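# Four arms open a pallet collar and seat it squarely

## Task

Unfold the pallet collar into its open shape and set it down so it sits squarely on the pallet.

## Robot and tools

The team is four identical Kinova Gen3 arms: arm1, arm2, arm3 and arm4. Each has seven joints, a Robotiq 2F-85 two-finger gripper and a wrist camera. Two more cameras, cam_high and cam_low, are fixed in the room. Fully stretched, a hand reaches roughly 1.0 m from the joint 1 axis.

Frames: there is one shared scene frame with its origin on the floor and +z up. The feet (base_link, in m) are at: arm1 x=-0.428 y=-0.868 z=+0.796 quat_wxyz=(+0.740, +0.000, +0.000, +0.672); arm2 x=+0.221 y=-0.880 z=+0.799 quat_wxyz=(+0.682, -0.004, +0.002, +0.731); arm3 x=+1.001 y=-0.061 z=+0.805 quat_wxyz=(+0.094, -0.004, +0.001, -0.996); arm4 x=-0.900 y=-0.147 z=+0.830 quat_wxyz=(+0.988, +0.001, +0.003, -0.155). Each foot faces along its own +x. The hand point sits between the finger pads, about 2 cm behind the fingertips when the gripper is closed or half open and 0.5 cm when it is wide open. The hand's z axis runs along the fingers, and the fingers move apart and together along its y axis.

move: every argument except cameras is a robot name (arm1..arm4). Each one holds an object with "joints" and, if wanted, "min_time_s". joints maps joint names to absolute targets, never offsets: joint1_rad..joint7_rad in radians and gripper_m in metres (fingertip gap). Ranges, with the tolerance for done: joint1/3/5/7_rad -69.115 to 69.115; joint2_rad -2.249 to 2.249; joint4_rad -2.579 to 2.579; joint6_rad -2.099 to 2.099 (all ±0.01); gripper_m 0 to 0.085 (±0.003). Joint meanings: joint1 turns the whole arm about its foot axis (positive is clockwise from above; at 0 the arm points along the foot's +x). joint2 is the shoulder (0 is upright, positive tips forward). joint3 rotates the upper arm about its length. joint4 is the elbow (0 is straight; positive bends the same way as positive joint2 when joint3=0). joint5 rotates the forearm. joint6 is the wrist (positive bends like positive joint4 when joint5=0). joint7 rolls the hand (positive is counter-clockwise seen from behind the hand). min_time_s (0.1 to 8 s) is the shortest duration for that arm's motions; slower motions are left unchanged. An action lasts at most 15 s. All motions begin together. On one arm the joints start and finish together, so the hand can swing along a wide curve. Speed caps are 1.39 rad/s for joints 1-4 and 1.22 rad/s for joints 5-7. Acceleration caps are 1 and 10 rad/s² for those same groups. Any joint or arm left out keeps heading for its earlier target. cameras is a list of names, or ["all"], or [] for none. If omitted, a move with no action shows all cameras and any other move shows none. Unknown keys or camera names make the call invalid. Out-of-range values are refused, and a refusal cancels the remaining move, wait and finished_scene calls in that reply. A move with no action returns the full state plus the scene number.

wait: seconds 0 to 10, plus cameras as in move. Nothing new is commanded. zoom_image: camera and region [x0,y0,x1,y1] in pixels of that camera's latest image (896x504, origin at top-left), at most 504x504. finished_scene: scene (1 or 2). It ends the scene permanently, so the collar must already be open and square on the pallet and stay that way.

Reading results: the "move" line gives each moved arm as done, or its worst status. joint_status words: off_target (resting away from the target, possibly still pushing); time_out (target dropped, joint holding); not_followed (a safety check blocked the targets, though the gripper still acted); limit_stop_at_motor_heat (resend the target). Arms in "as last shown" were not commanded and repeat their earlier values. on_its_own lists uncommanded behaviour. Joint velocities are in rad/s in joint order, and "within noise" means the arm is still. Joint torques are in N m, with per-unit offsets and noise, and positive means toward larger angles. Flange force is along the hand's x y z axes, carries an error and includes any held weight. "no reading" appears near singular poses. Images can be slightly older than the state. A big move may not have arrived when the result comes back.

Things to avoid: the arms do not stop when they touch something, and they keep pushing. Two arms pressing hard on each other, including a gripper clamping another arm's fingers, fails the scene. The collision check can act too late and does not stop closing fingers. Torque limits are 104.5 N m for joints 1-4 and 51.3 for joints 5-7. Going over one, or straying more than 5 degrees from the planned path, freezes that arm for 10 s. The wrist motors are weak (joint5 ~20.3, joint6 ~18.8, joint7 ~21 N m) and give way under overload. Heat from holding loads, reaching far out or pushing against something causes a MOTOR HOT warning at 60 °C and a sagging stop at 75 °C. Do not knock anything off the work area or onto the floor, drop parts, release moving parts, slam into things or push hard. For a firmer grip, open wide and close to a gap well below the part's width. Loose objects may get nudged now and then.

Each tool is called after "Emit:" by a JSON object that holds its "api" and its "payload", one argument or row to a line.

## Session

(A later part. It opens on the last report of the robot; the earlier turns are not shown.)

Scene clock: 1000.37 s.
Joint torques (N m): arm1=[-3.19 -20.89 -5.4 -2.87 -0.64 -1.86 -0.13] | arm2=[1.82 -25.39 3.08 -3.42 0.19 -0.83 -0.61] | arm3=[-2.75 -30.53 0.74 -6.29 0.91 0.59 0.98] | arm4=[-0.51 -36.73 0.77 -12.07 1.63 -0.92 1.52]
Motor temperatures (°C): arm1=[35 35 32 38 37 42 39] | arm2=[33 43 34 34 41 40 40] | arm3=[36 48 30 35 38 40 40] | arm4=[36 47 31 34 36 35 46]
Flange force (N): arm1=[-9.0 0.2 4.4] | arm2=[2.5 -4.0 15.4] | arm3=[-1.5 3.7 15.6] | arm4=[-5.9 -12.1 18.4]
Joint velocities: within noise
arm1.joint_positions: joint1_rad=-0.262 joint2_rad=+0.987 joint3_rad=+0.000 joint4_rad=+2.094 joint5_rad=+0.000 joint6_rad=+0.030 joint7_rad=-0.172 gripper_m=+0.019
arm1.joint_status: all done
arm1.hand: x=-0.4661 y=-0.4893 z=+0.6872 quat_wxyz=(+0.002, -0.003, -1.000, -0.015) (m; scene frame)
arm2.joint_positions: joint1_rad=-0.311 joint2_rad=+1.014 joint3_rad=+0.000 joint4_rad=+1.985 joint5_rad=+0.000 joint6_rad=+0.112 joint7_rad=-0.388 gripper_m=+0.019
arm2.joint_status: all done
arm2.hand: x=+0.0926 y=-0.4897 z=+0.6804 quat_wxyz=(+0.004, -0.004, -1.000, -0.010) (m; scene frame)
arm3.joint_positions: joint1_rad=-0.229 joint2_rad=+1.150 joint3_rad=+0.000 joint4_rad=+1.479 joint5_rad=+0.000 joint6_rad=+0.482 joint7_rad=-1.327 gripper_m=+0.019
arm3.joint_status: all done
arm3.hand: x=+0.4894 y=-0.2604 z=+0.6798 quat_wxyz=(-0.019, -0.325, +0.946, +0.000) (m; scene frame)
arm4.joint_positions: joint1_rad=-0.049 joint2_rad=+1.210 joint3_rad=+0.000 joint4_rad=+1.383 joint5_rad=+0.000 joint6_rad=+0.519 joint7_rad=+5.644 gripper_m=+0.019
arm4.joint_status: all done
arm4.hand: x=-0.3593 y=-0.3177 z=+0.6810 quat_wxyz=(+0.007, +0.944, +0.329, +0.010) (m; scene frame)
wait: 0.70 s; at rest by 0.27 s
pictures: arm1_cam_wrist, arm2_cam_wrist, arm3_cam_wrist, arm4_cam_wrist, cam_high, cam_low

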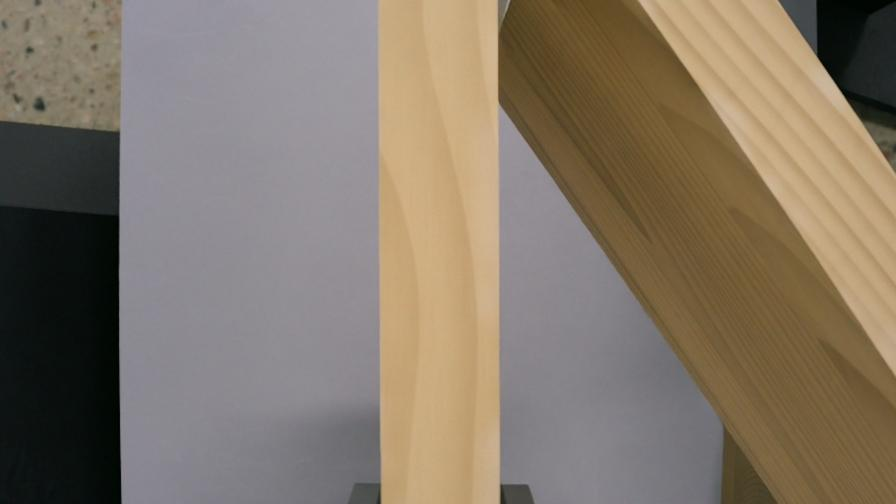

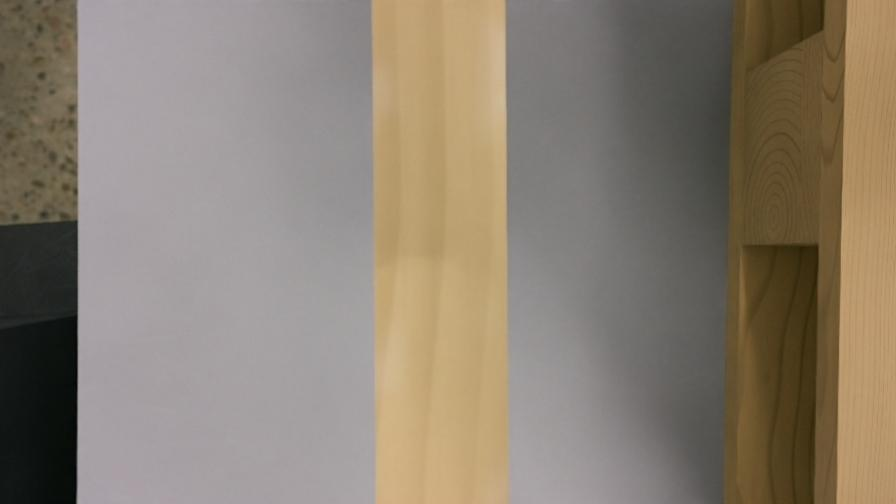

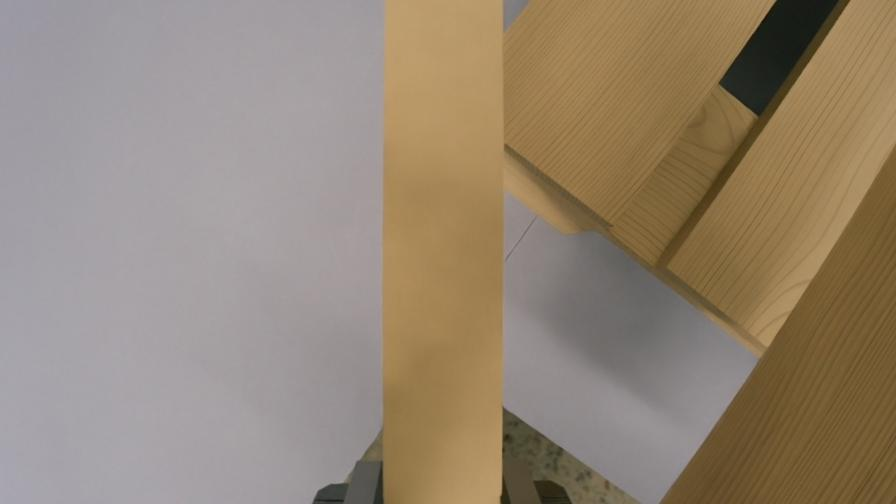

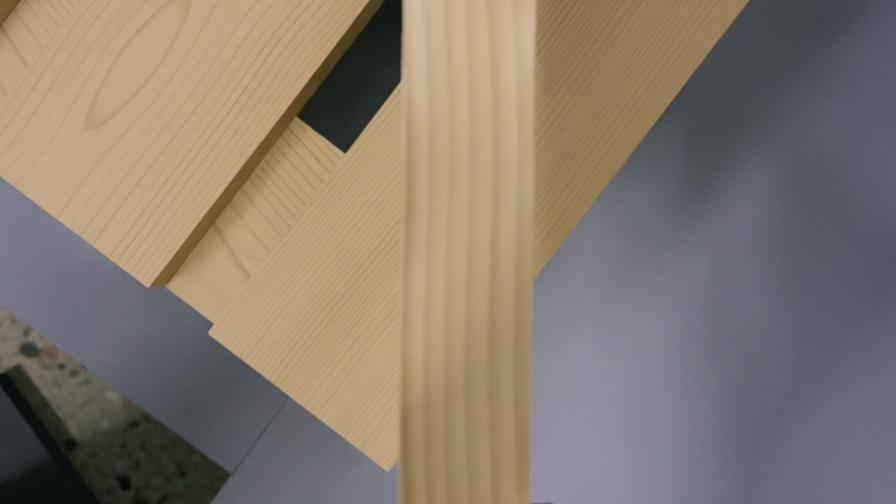

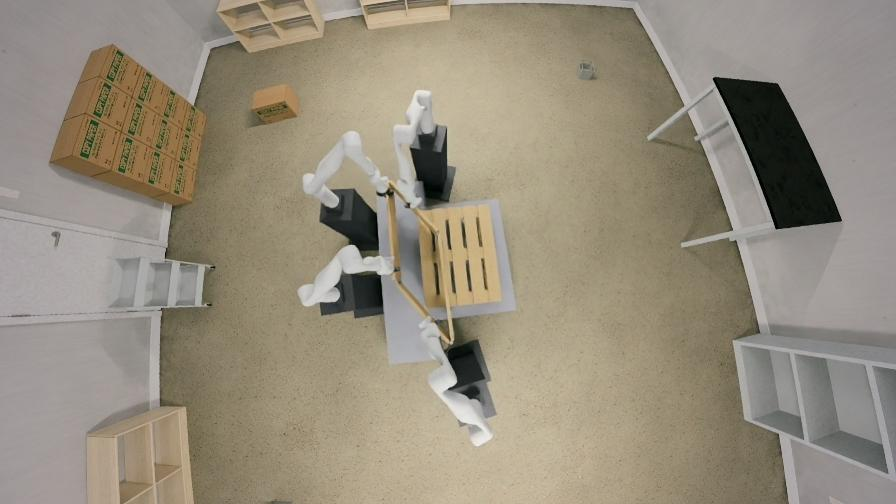

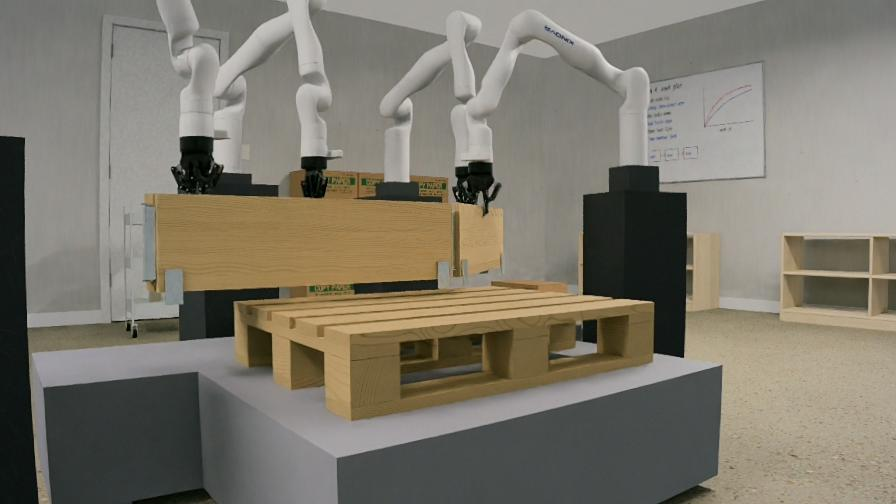

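Emit:
{"api": "move", "payload": {
  "arm1": {"joints":{"joint1_rad":-0.1712,"joint2_rad":0.9957,"joint4_rad":1.9950,"joint6_rad":0.1208,"joint7_rad":-0.0814},"min_time_s":6},
  "arm2": {"joints":{"joint1_rad":-0.2140,"joint2_rad":1.0232,"joint4_rad":1.9104,"joint6_rad":0.1780,"joint7_rad":-0.2913},"min_time_s":6},
  "arm3": {"joints":{"joint1_rad":-0.0881,"joint2_rad":1.1315,"joint4_rad":1.5487,"joint6_rad":0.4314,"joint7_rad":-1.0303},"min_time_s":6},
  "arm4": {"joints":{"joint1_rad":-0.1615,"joint2_rad":1.1954,"joint4_rad":1.4342,"joint6_rad":0.4820,"joint7_rad":5.6873},"min_time_s":6},
  "cameras": []
}}

Emit:
{"api": "wait", "payload": {
  "seconds": 0.7,
  "cameras": ["all"]
}}

Scene clock: 1010.60 s.
Joint torques (N m): arm1=[-3.64 -22.23 -5.77 -4.97 -0.85 -2.57 -0.15] | arm2=[2.23 -26.98 3.64 -3.81 0.36 -0.6 -0.6] | arm3=[-2.41 -28.72 1.69 -5.3 1.5 0.61 1.27] | arm4=[0.8 -36.68 2.34 -11.82 2.14 -1.07 1.58]
Motor temperatures (°C): arm1=[35 35 32 38 37 42 39] | arm2=[33 43 34 34 41 40 40] | arm3=[36 48 30 35 38 40 40] | arm4=[36 48 31 34 36 35 46]
Flange force (N): arm1=[-9.3 -2.3 3.0] | arm2=[3.8 -2.7 17.6] | arm3=[-1.6 2.4 13.8] | arm4=[-3.0 -13.4 19.2]
move: arm1 done; arm2 done; arm3 done; arm4 done
Joint velocities: within noise
arm1.joint_positions: joint1_rad=-0.171 joint2_rad=+0.996 joint3_rad=+0.000 joint4_rad=+1.995 joint5_rad=+0.000 joint6_rad=+0.121 joint7_rad=-0.081 gripper_m=+0.019
arm1.joint_status: all done
arm1.hand: x=-0.4340 y=-0.4573 z=+0.6873 quat_wxyz=(+0.001, -0.003, -1.000, -0.015) (m; scene frame)
arm2.joint_positions: joint1_rad=-0.214 joint2_rad=+1.023 joint3_rad=+0.000 joint4_rad=+1.910 joint5_rad=+0.000 joint6_rad=+0.178 joint7_rad=-0.291 gripper_m=+0.019
arm2.joint_status: all done
arm2.hand: x=+0.1246 y=-0.4576 z=+0.6806 quat_wxyz=(+0.002, -0.004, -1.000, -0.010) (m; scene frame)
arm3.joint_positions: joint1_rad=-0.088 joint2_rad=+1.131 joint3_rad=+0.000 joint4_rad=+1.549 joint5_rad=+0.000 joint6_rad=+0.431 joint7_rad=-1.030 gripper_m=+0.019
arm3.joint_status: all done
arm3.hand: x=+0.4830 y=-0.1820 z=+0.6798 quat_wxyz=(-0.018, -0.397, +0.917, +0.004) (m; scene frame)
arm4.joint_positions: joint1_rad=-0.162 joint2_rad=+1.195 joint3_rad=+0.000 joint4_rad=+1.434 joint5_rad=+0.000 joint6_rad=+0.482 joint7_rad=+5.687 gripper_m=+0.019
arm4.joint_status: all done
arm4.hand: x=-0.3555 y=-0.2540 z=+0.6809 quat_wxyz=(+0.006, +0.916, +0.401, +0.011) (m; scene frame)
pictures: none
No camera images: "cameras" was empty.

Scene clock: 1011.30 s.
Joint torques (N m): arm1=[-3.63 -22.27 -5.79 -4.97 -0.83 -2.58 -0.18] | arm2=[2.26 -26.93 3.6 -3.77 0.35 -0.59 -0.61] | arm3=[-2.49 -28.73 1.64 -5.29 1.52 0.59 1.3] | arm4=[0.81 -36.66 2.37 -11.85 2.14 -1.07 1.57]
Motor temperatures (°C): arm1=[35 35 32 38 37 42 39] | arm2=[33 43 34 34 41 40 40] | arm3=[36 48 30 35 38 40 40] | arm4=[36 48 31 34 36 35 46]
Flange force (N): arm1=[-9.3 -2.3 3.1] | arm2=[3.8 -2.7 17.5] | arm3=[-1.6 2.5 13.8] | arm4=[-3.0 -13.5 19.2]
Joint velocities: within noise
arm1.joint_positions: joint1_rad=-0.171 joint2_rad=+0.996 joint3_rad=+0.000 joint4_rad=+1.995 joint5_rad=+0.000 joint6_rad=+0.121 joint7_rad=-0.081 gripper_m=+0.019
arm1.joint_status: all done
arm1.hand: x=-0.4340 y=-0.4573 z=+0.6873 quat_wxyz=(+0.001, -0.003, -1.000, -0.015) (m; scene frame)
arm2.joint_positions: joint1_rad=-0.214 joint2_rad=+1.023 joint3_rad=+0.000 joint4_rad=+1.910 joint5_rad=+0.000 joint6_rad=+0.178 joint7_rad=-0.291 gripper_m=+0.019
arm2.joint_status: all done
arm2.hand: x=+0.1246 y=-0.4576 z=+0.6806 quat_wxyz=(+0.002, -0.004, -1.000, -0.010) (m; scene frame)
arm3.joint_positions: joint1_rad=-0.088 joint2_rad=+1.131 joint3_rad=+0.000 joint4_rad=+1.549 joint5_rad=+0.000 joint6_rad=+0.431 joint7_rad=-1.030 gripper_m=+0.019
arm3.joint_status: all done
arm3.hand: x=+0.4830 y=-0.1820 z=+0.6798 quat_wxyz=(-0.018, -0.397, +0.917, +0.004) (m; scene frame)
arm4.joint_positions: joint1_rad=-0.162 joint2_rad=+1.195 joint3_rad=+0.000 joint4_rad=+1.434 joint5_rad=+0.000 joint6_rad=+0.482 joint7_rad=+5.687 gripper_m=+0.019
arm4.joint_status: all done
arm4.hand: x=-0.3555 y=-0.2540 z=+0.6809 quat_wxyz=(+0.006, +0.916, +0.401, +0.011) (m; scene frame)
wait: 0.70 s; at rest by 0.27 s
pictures: arm1_cam_wrist, arm2_cam_wrist, arm3_cam_wrist, arm4_cam_wrist, cam_high, cam_low

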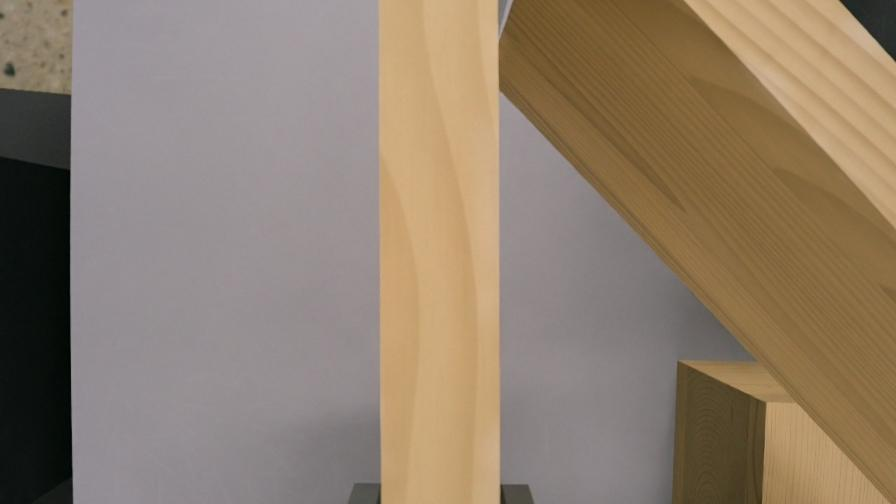

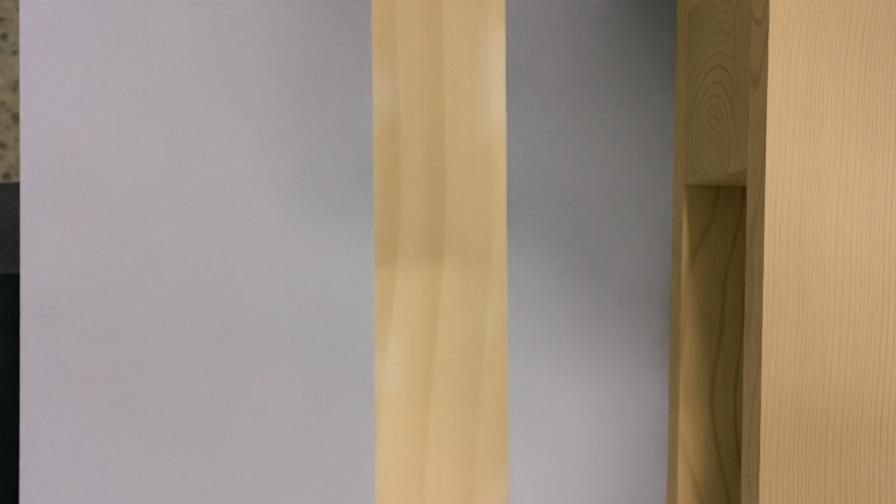

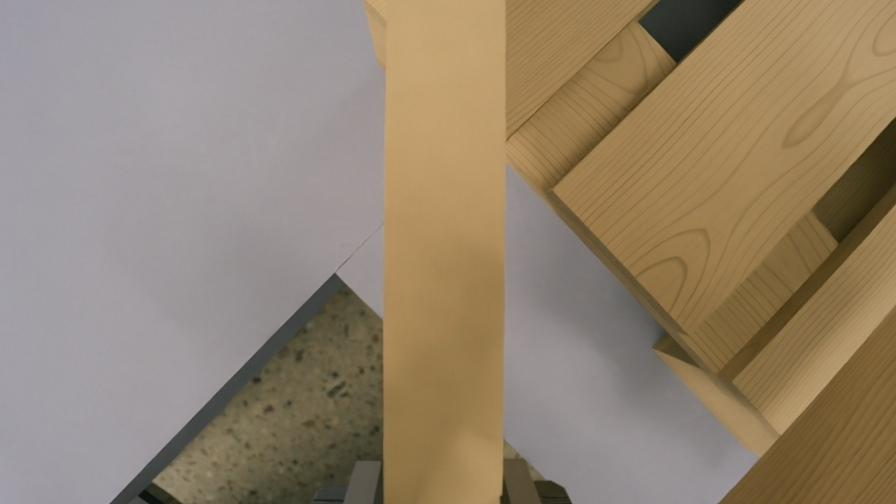

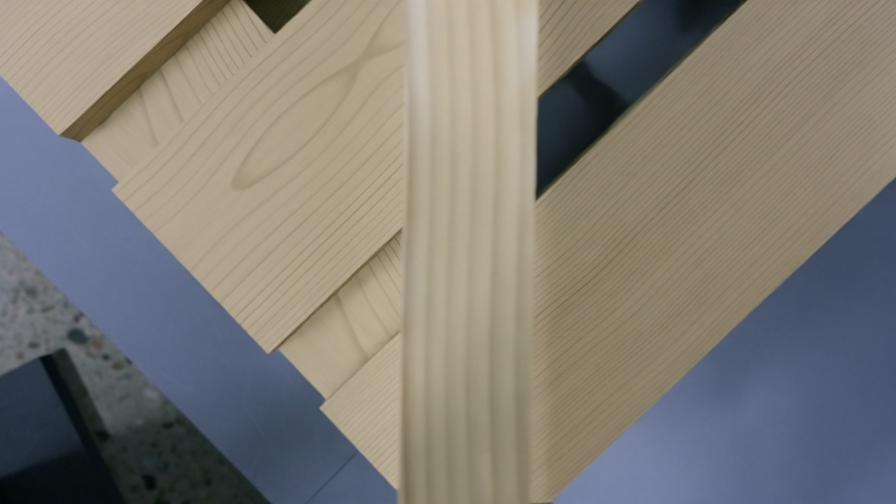

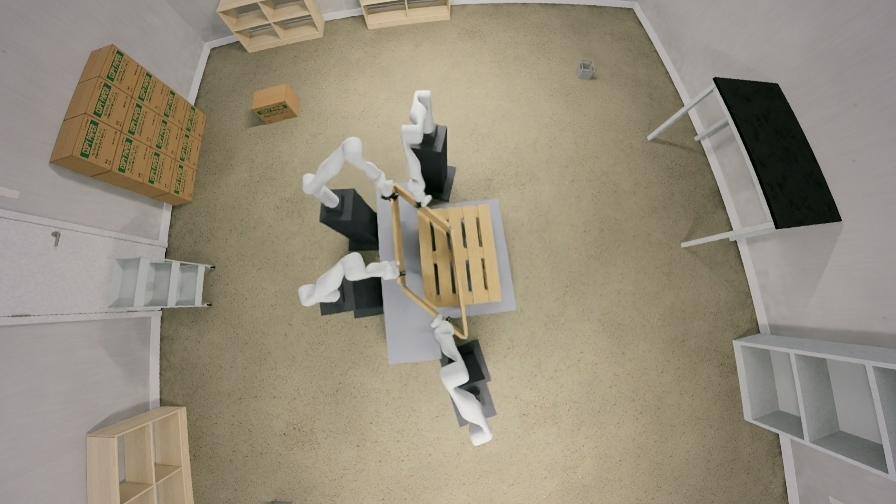

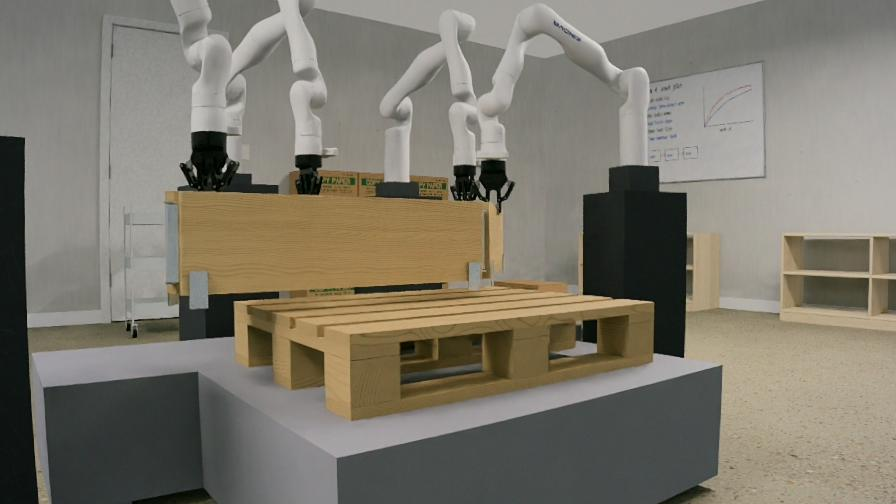

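Emit:
{"api": "move", "payload": {
  "arm1": {"joints":{"joint1_rad":-0.0931,"joint2_rad":1.0123,"joint4_rad":1.8837,"joint6_rad":0.2156,"joint7_rad":-0.0033},"min_time_s":6},
  "arm2": {"joints":{"joint1_rad":-0.1274,"joint2_rad":1.0380,"joint4_rad":1.8216,"joint6_rad":0.2520,"joint7_rad":-0.2047},"min_time_s":6},
  "arm3": {"joints":{"joint1_rad":0.0498,"joint2_rad":1.1333,"joint4_rad":1.5433,"joint6_rad":0.4350,"joint7_rad":-0.7364},"min_time_s":6},
  "arm4": {"joints":{"joint1_rad":-0.2683,"joint2_rad":1.1853,"joint4_rad":1.4717,"joint6_rad":0.4546,"joint7_rad":5.7365},"min_time_s":6},
  "cameras": []
}}

Emit:
{"api": "wait", "payload": {
  "seconds": 0.7,
  "cameras": ["all"]
}}

Scene clock: 1020.53 s.
Joint torques (N m): arm1=[-4.01 -24.17 -5.9 -6.67 -1.11 -2.98 -0.13] | arm2=[2.32 -28.63 3.65 -5.97 0.53 -1.37 -0.59] | arm3=[-3.09 -29.63 0.99 -6.48 1.58 0.09 1.44] | arm4=[1.5 -36.6 3.38 -12.13 2.66 -1.38 1.82]
Motor temperatures (°C): arm1=[35 35 32 38 37 42 39] | arm2=[33 43 34 34 41 40 40] | arm3=[36 48 30 35 38 40 40] | arm4=[36 49 31 34 36 35 46]
Flange force (N): arm1=[-9.0 -4.1 3.7] | arm2=[3.7 -3.8 16.5] | arm3=[-4.2 0.8 14.0] | arm4=[-1.3 -15.6 19.1]
move: arm1 done; arm2 done; arm3 done; arm4 done
Joint velocities: within noise
arm1.joint_positions: joint1_rad=-0.093 joint2_rad=+1.012 joint3_rad=+0.000 joint4_rad=+1.884 joint5_rad=+0.000 joint6_rad=+0.216 joint7_rad=-0.003 gripper_m=+0.019
arm1.joint_status: all done
arm1.hand: x=-0.4018 y=-0.4251 z=+0.6872 quat_wxyz=(+0.000, -0.003, -1.000, -0.015) (m; scene frame)
arm2.joint_positions: joint1_rad=-0.127 joint2_rad=+1.038 joint3_rad=+0.000 joint4_rad=+1.822 joint5_rad=+0.000 joint6_rad=+0.252 joint7_rad=-0.205 gripper_m=+0.019
arm2.joint_status: all done
arm2.hand: x=+0.1566 y=-0.4255 z=+0.6807 quat_wxyz=(+0.001, -0.004, -1.000, -0.011) (m; scene frame)
arm3.joint_positions: joint1_rad=+0.050 joint2_rad=+1.133 joint3_rad=+0.000 joint4_rad=+1.543 joint5_rad=+0.000 joint6_rad=+0.435 joint7_rad=-0.736 gripper_m=+0.019
arm3.joint_status: all done
arm3.hand: x=+0.4700 y=-0.1100 z=+0.6798 quat_wxyz=(-0.017, -0.468, +0.884, +0.007) (m; scene frame)
arm4.joint_positions: joint1_rad=-0.268 joint2_rad=+1.185 joint3_rad=+0.000 joint4_rad=+1.472 joint5_rad=+0.000 joint6_rad=+0.455 joint7_rad=+5.736 gripper_m=+0.019
arm4.joint_status: all done
arm4.hand: x=-0.3563 y=-0.1949 z=+0.6808 quat_wxyz=(+0.006, +0.882, +0.471, +0.011) (m; scene frame)
pictures: none
No camera images: "cameras" was empty.

Scene clock: 1021.23 s.
Joint torques (N m): arm1=[-3.97 -24.3 -5.96 -6.62 -1.13 -2.99 -0.15] | arm2=[2.36 -28.66 3.67 -5.92 0.55 -1.4 -0.58] | arm3=[-3.06 -29.64 1.11 -6.42 1.57 0.15 1.43] | arm4=[1.49 -36.58 3.36 -12.1 2.67 -1.37 1.83]
Motor temperatures (°C): arm1=[35 35 32 38 37 42 39] | arm2=[33 43 34 34 41 40 40] | arm3=[36 48 30 35 38 40 40] | arm4=[36 49 31 34 36 35 46]
Flange force (N): arm1=[-9.0 -3.8 4.1] | arm2=[3.8 -3.6 16.6] | arm3=[-4.1 0.8 14.1] | arm4=[-1.2 -15.5 19.1]
Joint velocities: within noise
arm1.joint_positions: joint1_rad=-0.093 joint2_rad=+1.012 joint3_rad=+0.000 joint4_rad=+1.884 joint5_rad=+0.000 joint6_rad=+0.216 joint7_rad=-0.003 gripper_m=+0.019
arm1.joint_status: all done
arm1.hand: x=-0.4018 y=-0.4251 z=+0.6872 quat_wxyz=(+0.000, -0.003, -1.000, -0.015) (m; scene frame)
arm2.joint_positions: joint1_rad=-0.127 joint2_rad=+1.038 joint3_rad=+0.000 joint4_rad=+1.822 joint5_rad=+0.000 joint6_rad=+0.252 joint7_rad=-0.205 gripper_m=+0.019
arm2.joint_status: all done
arm2.hand: x=+0.1566 y=-0.4255 z=+0.6807 quat_wxyz=(+0.001, -0.004, -1.000, -0.011) (m; scene frame)
arm3.joint_positions: joint1_rad=+0.050 joint2_rad=+1.133 joint3_rad=+0.000 joint4_rad=+1.543 joint5_rad=+0.000 joint6_rad=+0.435 joint7_rad=-0.736 gripper_m=+0.019
arm3.joint_status: all done
arm3.hand: x=+0.4700 y=-0.1100 z=+0.6798 quat_wxyz=(-0.017, -0.468, +0.884, +0.007) (m; scene frame)
arm4.joint_positions: joint1_rad=-0.268 joint2_rad=+1.185 joint3_rad=+0.000 joint4_rad=+1.472 joint5_rad=+0.000 joint6_rad=+0.455 joint7_rad=+5.736 gripper_m=+0.019
arm4.joint_status: all done
arm4.hand: x=-0.3563 y=-0.1949 z=+0.6808 quat_wxyz=(+0.006, +0.882, +0.471, +0.011) (m; scene frame)
wait: 0.70 s; at rest by 0.27 s
pictures: arm1_cam_wrist, arm2_cam_wrist, arm3_cam_wrist, arm4_cam_wrist, cam_high, cam_low

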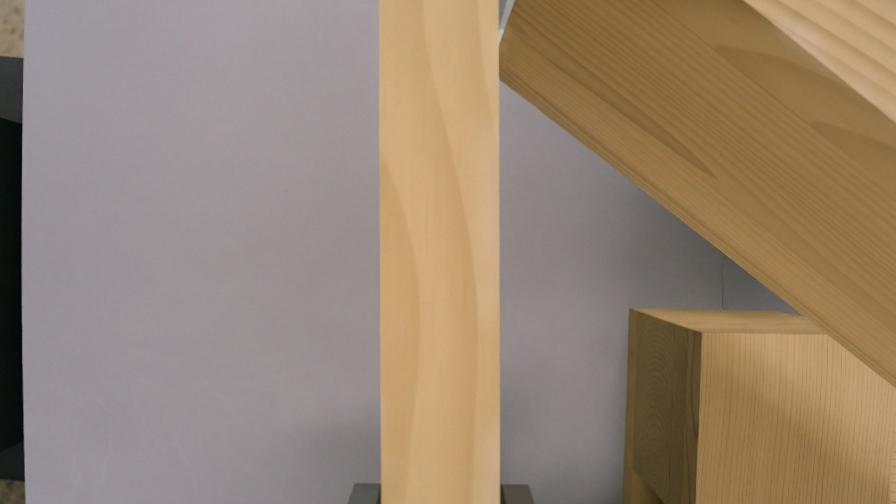

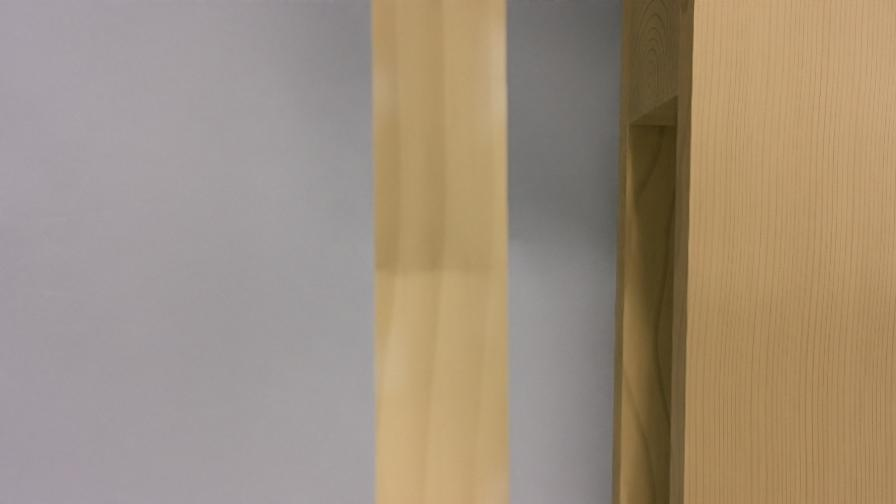

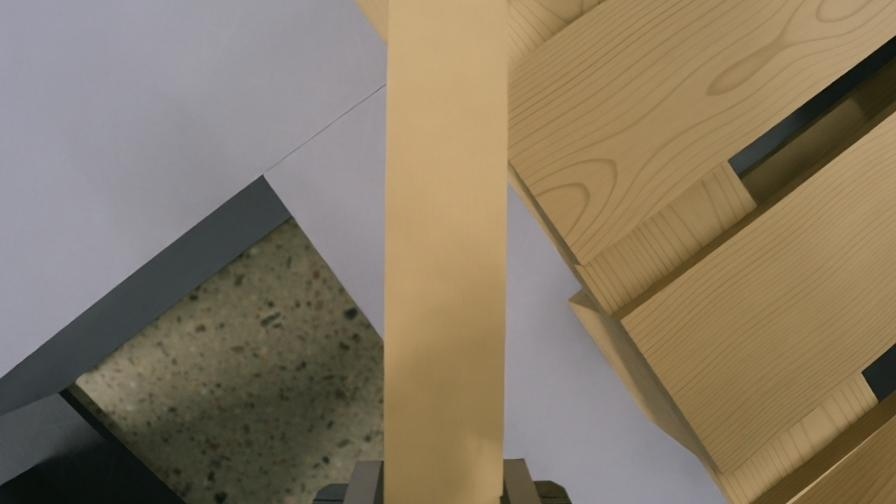

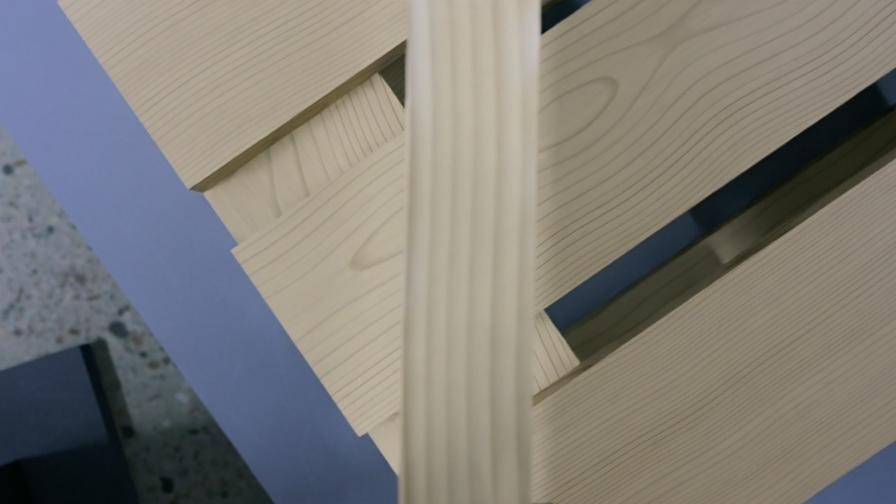

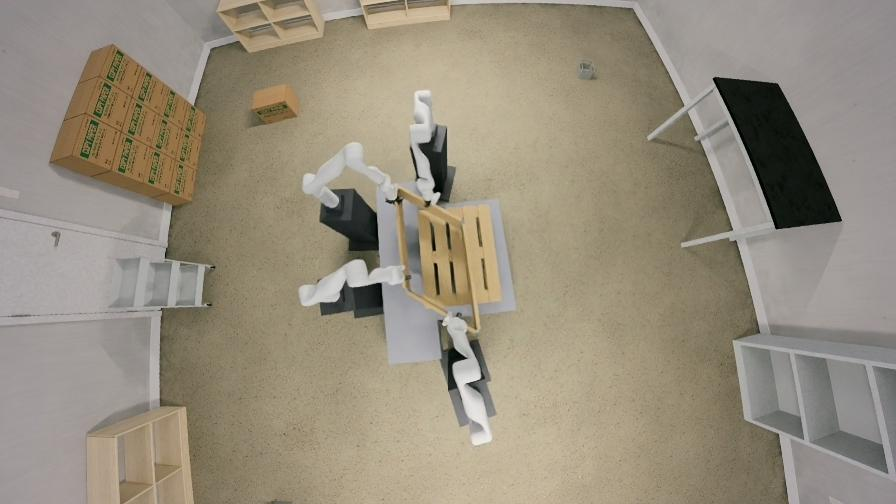

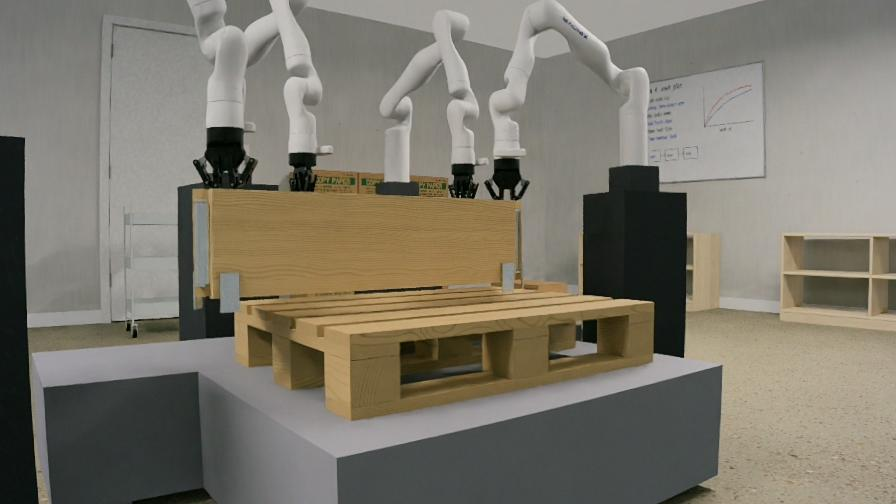

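Emit:
{"api": "move", "payload": {
  "arm1": {"joints":{"joint1_rad":-0.0249,"joint2_rad":1.0373,"joint4_rad":1.7602,"joint6_rad":0.3141,"joint7_rad":0.0649},"min_time_s":6},
  "arm2": {"joints":{"joint1_rad":-0.0502,"joint2_rad":1.0592,"joint4_rad":1.7195,"joint6_rad":0.3329,"joint7_rad":-0.1275},"min_time_s":6},
  "arm3": {"joints":{"joint1_rad":0.1717,"joint2_rad":1.1524,"joint4_rad":1.4763,"joint6_rad":0.4829,"joint7_rad":-0.4695},"min_time_s":6},
  "arm4": {"joints":{"joint1_rad":-0.3674,"joint2_rad":1.1784,"joint4_rad":1.4986,"joint6_rad":0.4347,"joint7_rad":5.7714},"min_time_s":6},
  "cameras": []
}}

Emit:
{"api": "wait", "payload": {
  "seconds": 0.7,
  "cameras": ["all"]
}}

Scene clock: 1033.57 s.
Joint torques (N m): arm1=[-0.79 -25.83 -1.62 -8.17 -0.62 -3.38 -0.14] | arm2=[1.8 -31.82 3.01 -9.32 0.55 -2.67 -0.6] | arm3=[-4.39 -33.02 -0.53 -10.73 0.57 -1.98 0.93] | arm4=[3.2 -36.05 4.49 -11.45 1.84 -1.18 0.76]
Motor temperatures (°C): arm1=[35 35 32 38 37 42 39] | arm2=[33 44 34 34 41 40 40] | arm3=[36 48 30 35 38 40 40] | arm4=[36 49 31 34 36 35 46]
Flange force (N): arm1=[-1.1 -4.9 3.6] | arm2=[2.3 -6.5 16.9] | arm3=[-9.6 -4.4 13.6] | arm4=[0.8 -15.3 19.3]
move: arm1 done; arm2 done; arm3 done; arm4 done
Joint velocities: within noise
arm1.joint_positions: joint1_rad=-0.025 joint2_rad=+1.037 joint3_rad=+0.000 joint4_rad=+1.760 joint5_rad=+0.000 joint6_rad=+0.314 joint7_rad=+0.065 gripper_m=+0.019
arm1.joint_status: all done
arm1.hand: x=-0.3692 y=-0.3930 z=+0.6872 quat_wxyz=(-0.001, -0.003, -1.000, -0.015) (m; scene frame)
arm2.joint_positions: joint1_rad=-0.050 joint2_rad=+1.059 joint3_rad=+0.000 joint4_rad=+1.719 joint5_rad=+0.000 joint6_rad=+0.333 joint7_rad=-0.127 gripper_m=+0.019
arm2.joint_status: all done
arm2.hand: x=+0.1885 y=-0.3934 z=+0.6809 quat_wxyz=(+0.000, -0.004, -1.000, -0.011) (m; scene frame)
arm3.joint_positions: joint1_rad=+0.172 joint2_rad=+1.152 joint3_rad=+0.000 joint4_rad=+1.476 joint5_rad=+0.000 joint6_rad=+0.483 joint7_rad=-0.469 gripper_m=+0.019
arm3.joint_status: all done
arm3.hand: x=+0.4513 y=-0.0455 z=+0.6797 quat_wxyz=(-0.016, -0.530, +0.848, +0.010) (m; scene frame)
arm4.joint_positions: joint1_rad=-0.367 joint2_rad=+1.178 joint3_rad=+0.000 joint4_rad=+1.499 joint5_rad=+0.000 joint6_rad=+0.435 joint7_rad=+5.771 gripper_m=+0.019
arm4.joint_status: all done
arm4.hand: x=-0.3610 y=-0.1412 z=+0.6808 quat_wxyz=(+0.005, +0.848, +0.529, +0.012) (m; scene frame)
pictures: none
No camera images: "cameras" was empty.

Scene clock: 1034.27 s.
Joint torques (N m): arm1=[-0.87 -25.84 -1.68 -8.11 -0.63 -3.33 -0.14] | arm2=[1.79 -31.84 2.98 -9.37 0.54 -2.67 -0.59] | arm3=[-4.39 -33.02 -0.49 -10.72 0.55 -2 0.92] | arm4=[3.19 -36.01 4.43 -11.43 1.83 -1.16 0.79]
Motor temperatures (°C): arm1=[35 35 32 38 37 42 39] | arm2=[33 44 34 34 41 40 40] | arm3=[36 48 30 35 38 40 40] | arm4=[36 49 31 34 36 35 46]
Flange force (N): arm1=[-1.3 -4.8 3.8] | arm2=[2.3 -6.7 16.9] | arm3=[-9.6 -4.3 13.6] | arm4=[0.9 -15.4 19.3]
Joint velocities: within noise
arm1.joint_positions: joint1_rad=-0.025 joint2_rad=+1.037 joint3_rad=+0.000 joint4_rad=+1.760 joint5_rad=+0.000 joint6_rad=+0.314 joint7_rad=+0.065 gripper_m=+0.019
arm1.joint_status: all done
arm1.hand: x=-0.3692 y=-0.3930 z=+0.6872 quat_wxyz=(-0.001, -0.003, -1.000, -0.015) (m; scene frame)
arm2.joint_positions: joint1_rad=-0.050 joint2_rad=+1.059 joint3_rad=+0.000 joint4_rad=+1.719 joint5_rad=+0.000 joint6_rad=+0.333 joint7_rad=-0.127 gripper_m=+0.019
arm2.joint_status: all done
arm2.hand: x=+0.1885 y=-0.3934 z=+0.6809 quat_wxyz=(+0.000, -0.004, -1.000, -0.011) (m; scene frame)
arm3.joint_positions: joint1_rad=+0.172 joint2_rad=+1.152 joint3_rad=+0.000 joint4_rad=+1.476 joint5_rad=+0.000 joint6_rad=+0.483 joint7_rad=-0.469 gripper_m=+0.019
arm3.joint_status: all done
arm3.hand: x=+0.4513 y=-0.0455 z=+0.6797 quat_wxyz=(-0.016, -0.530, +0.848, +0.010) (m; scene frame)
arm4.joint_positions: joint1_rad=-0.367 joint2_rad=+1.178 joint3_rad=+0.000 joint4_rad=+1.499 joint5_rad=+0.000 joint6_rad=+0.435 joint7_rad=+5.771 gripper_m=+0.019
arm4.joint_status: all done
arm4.hand: x=-0.3610 y=-0.1412 z=+0.6808 quat_wxyz=(+0.005, +0.848, +0.529, +0.012) (m; scene frame)
wait: 0.70 s; at rest by 0.27 s
pictures: arm1_cam_wrist, arm2_cam_wrist, arm3_cam_wrist, arm4_cam_wrist, cam_high, cam_low

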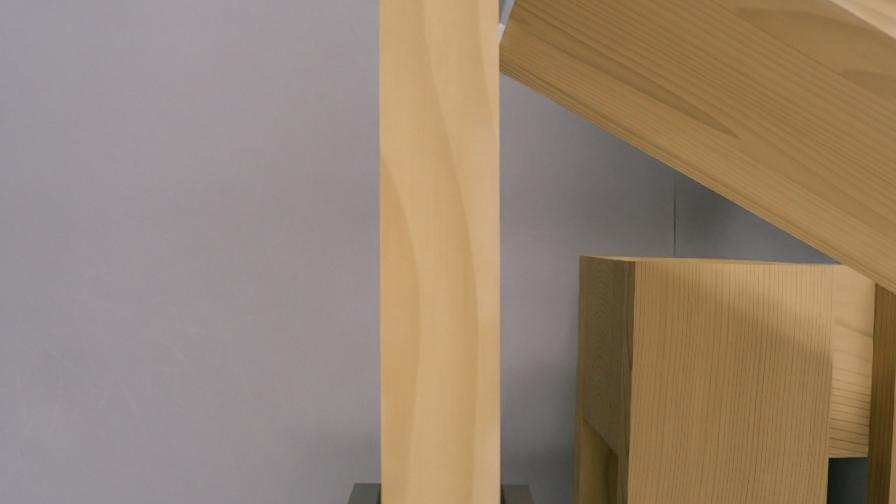

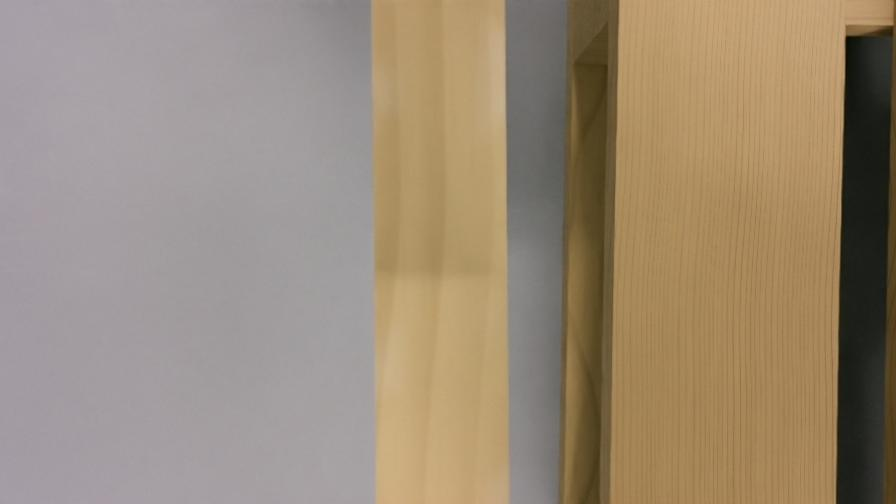

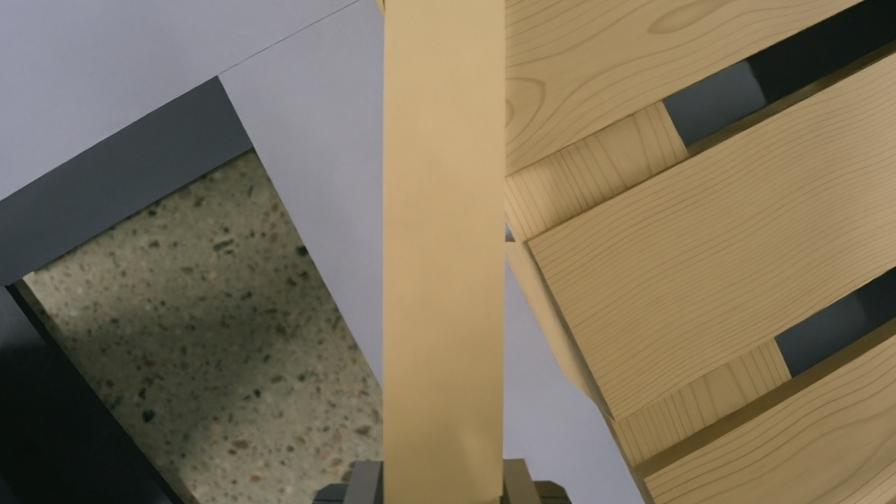

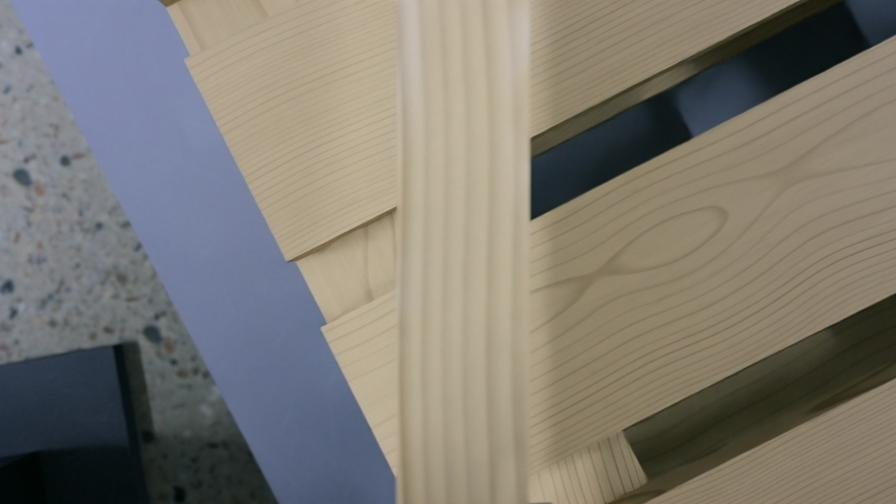

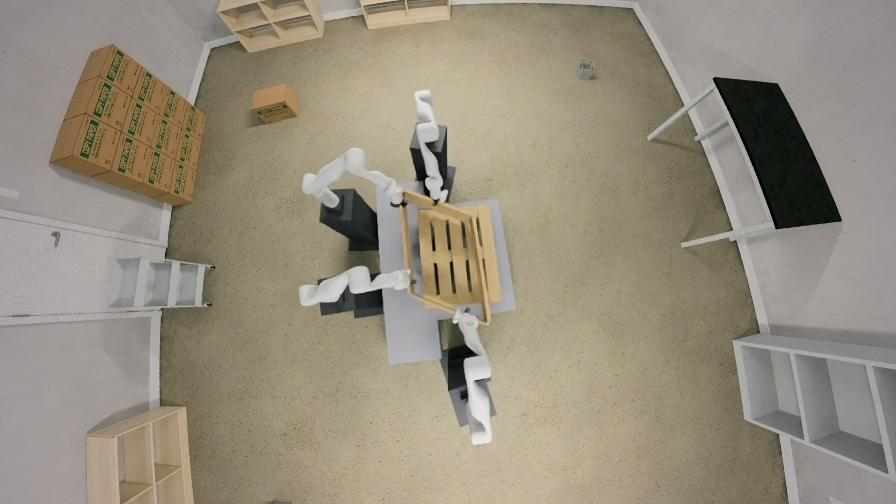

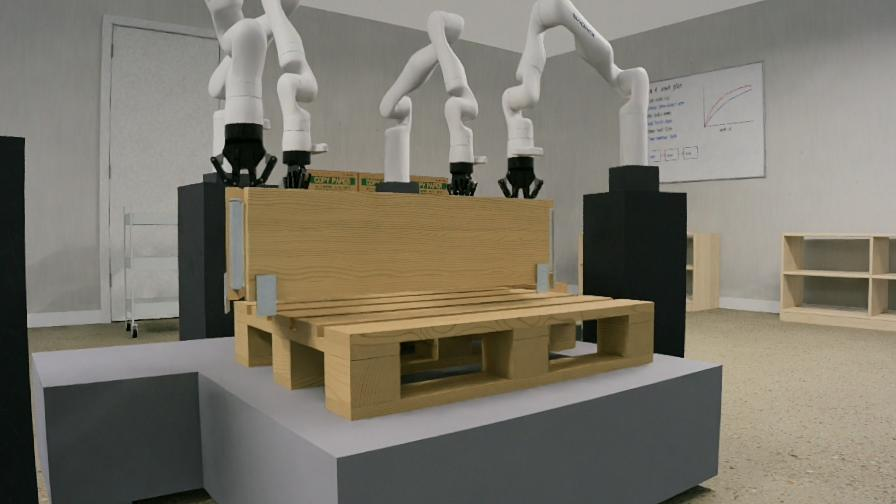

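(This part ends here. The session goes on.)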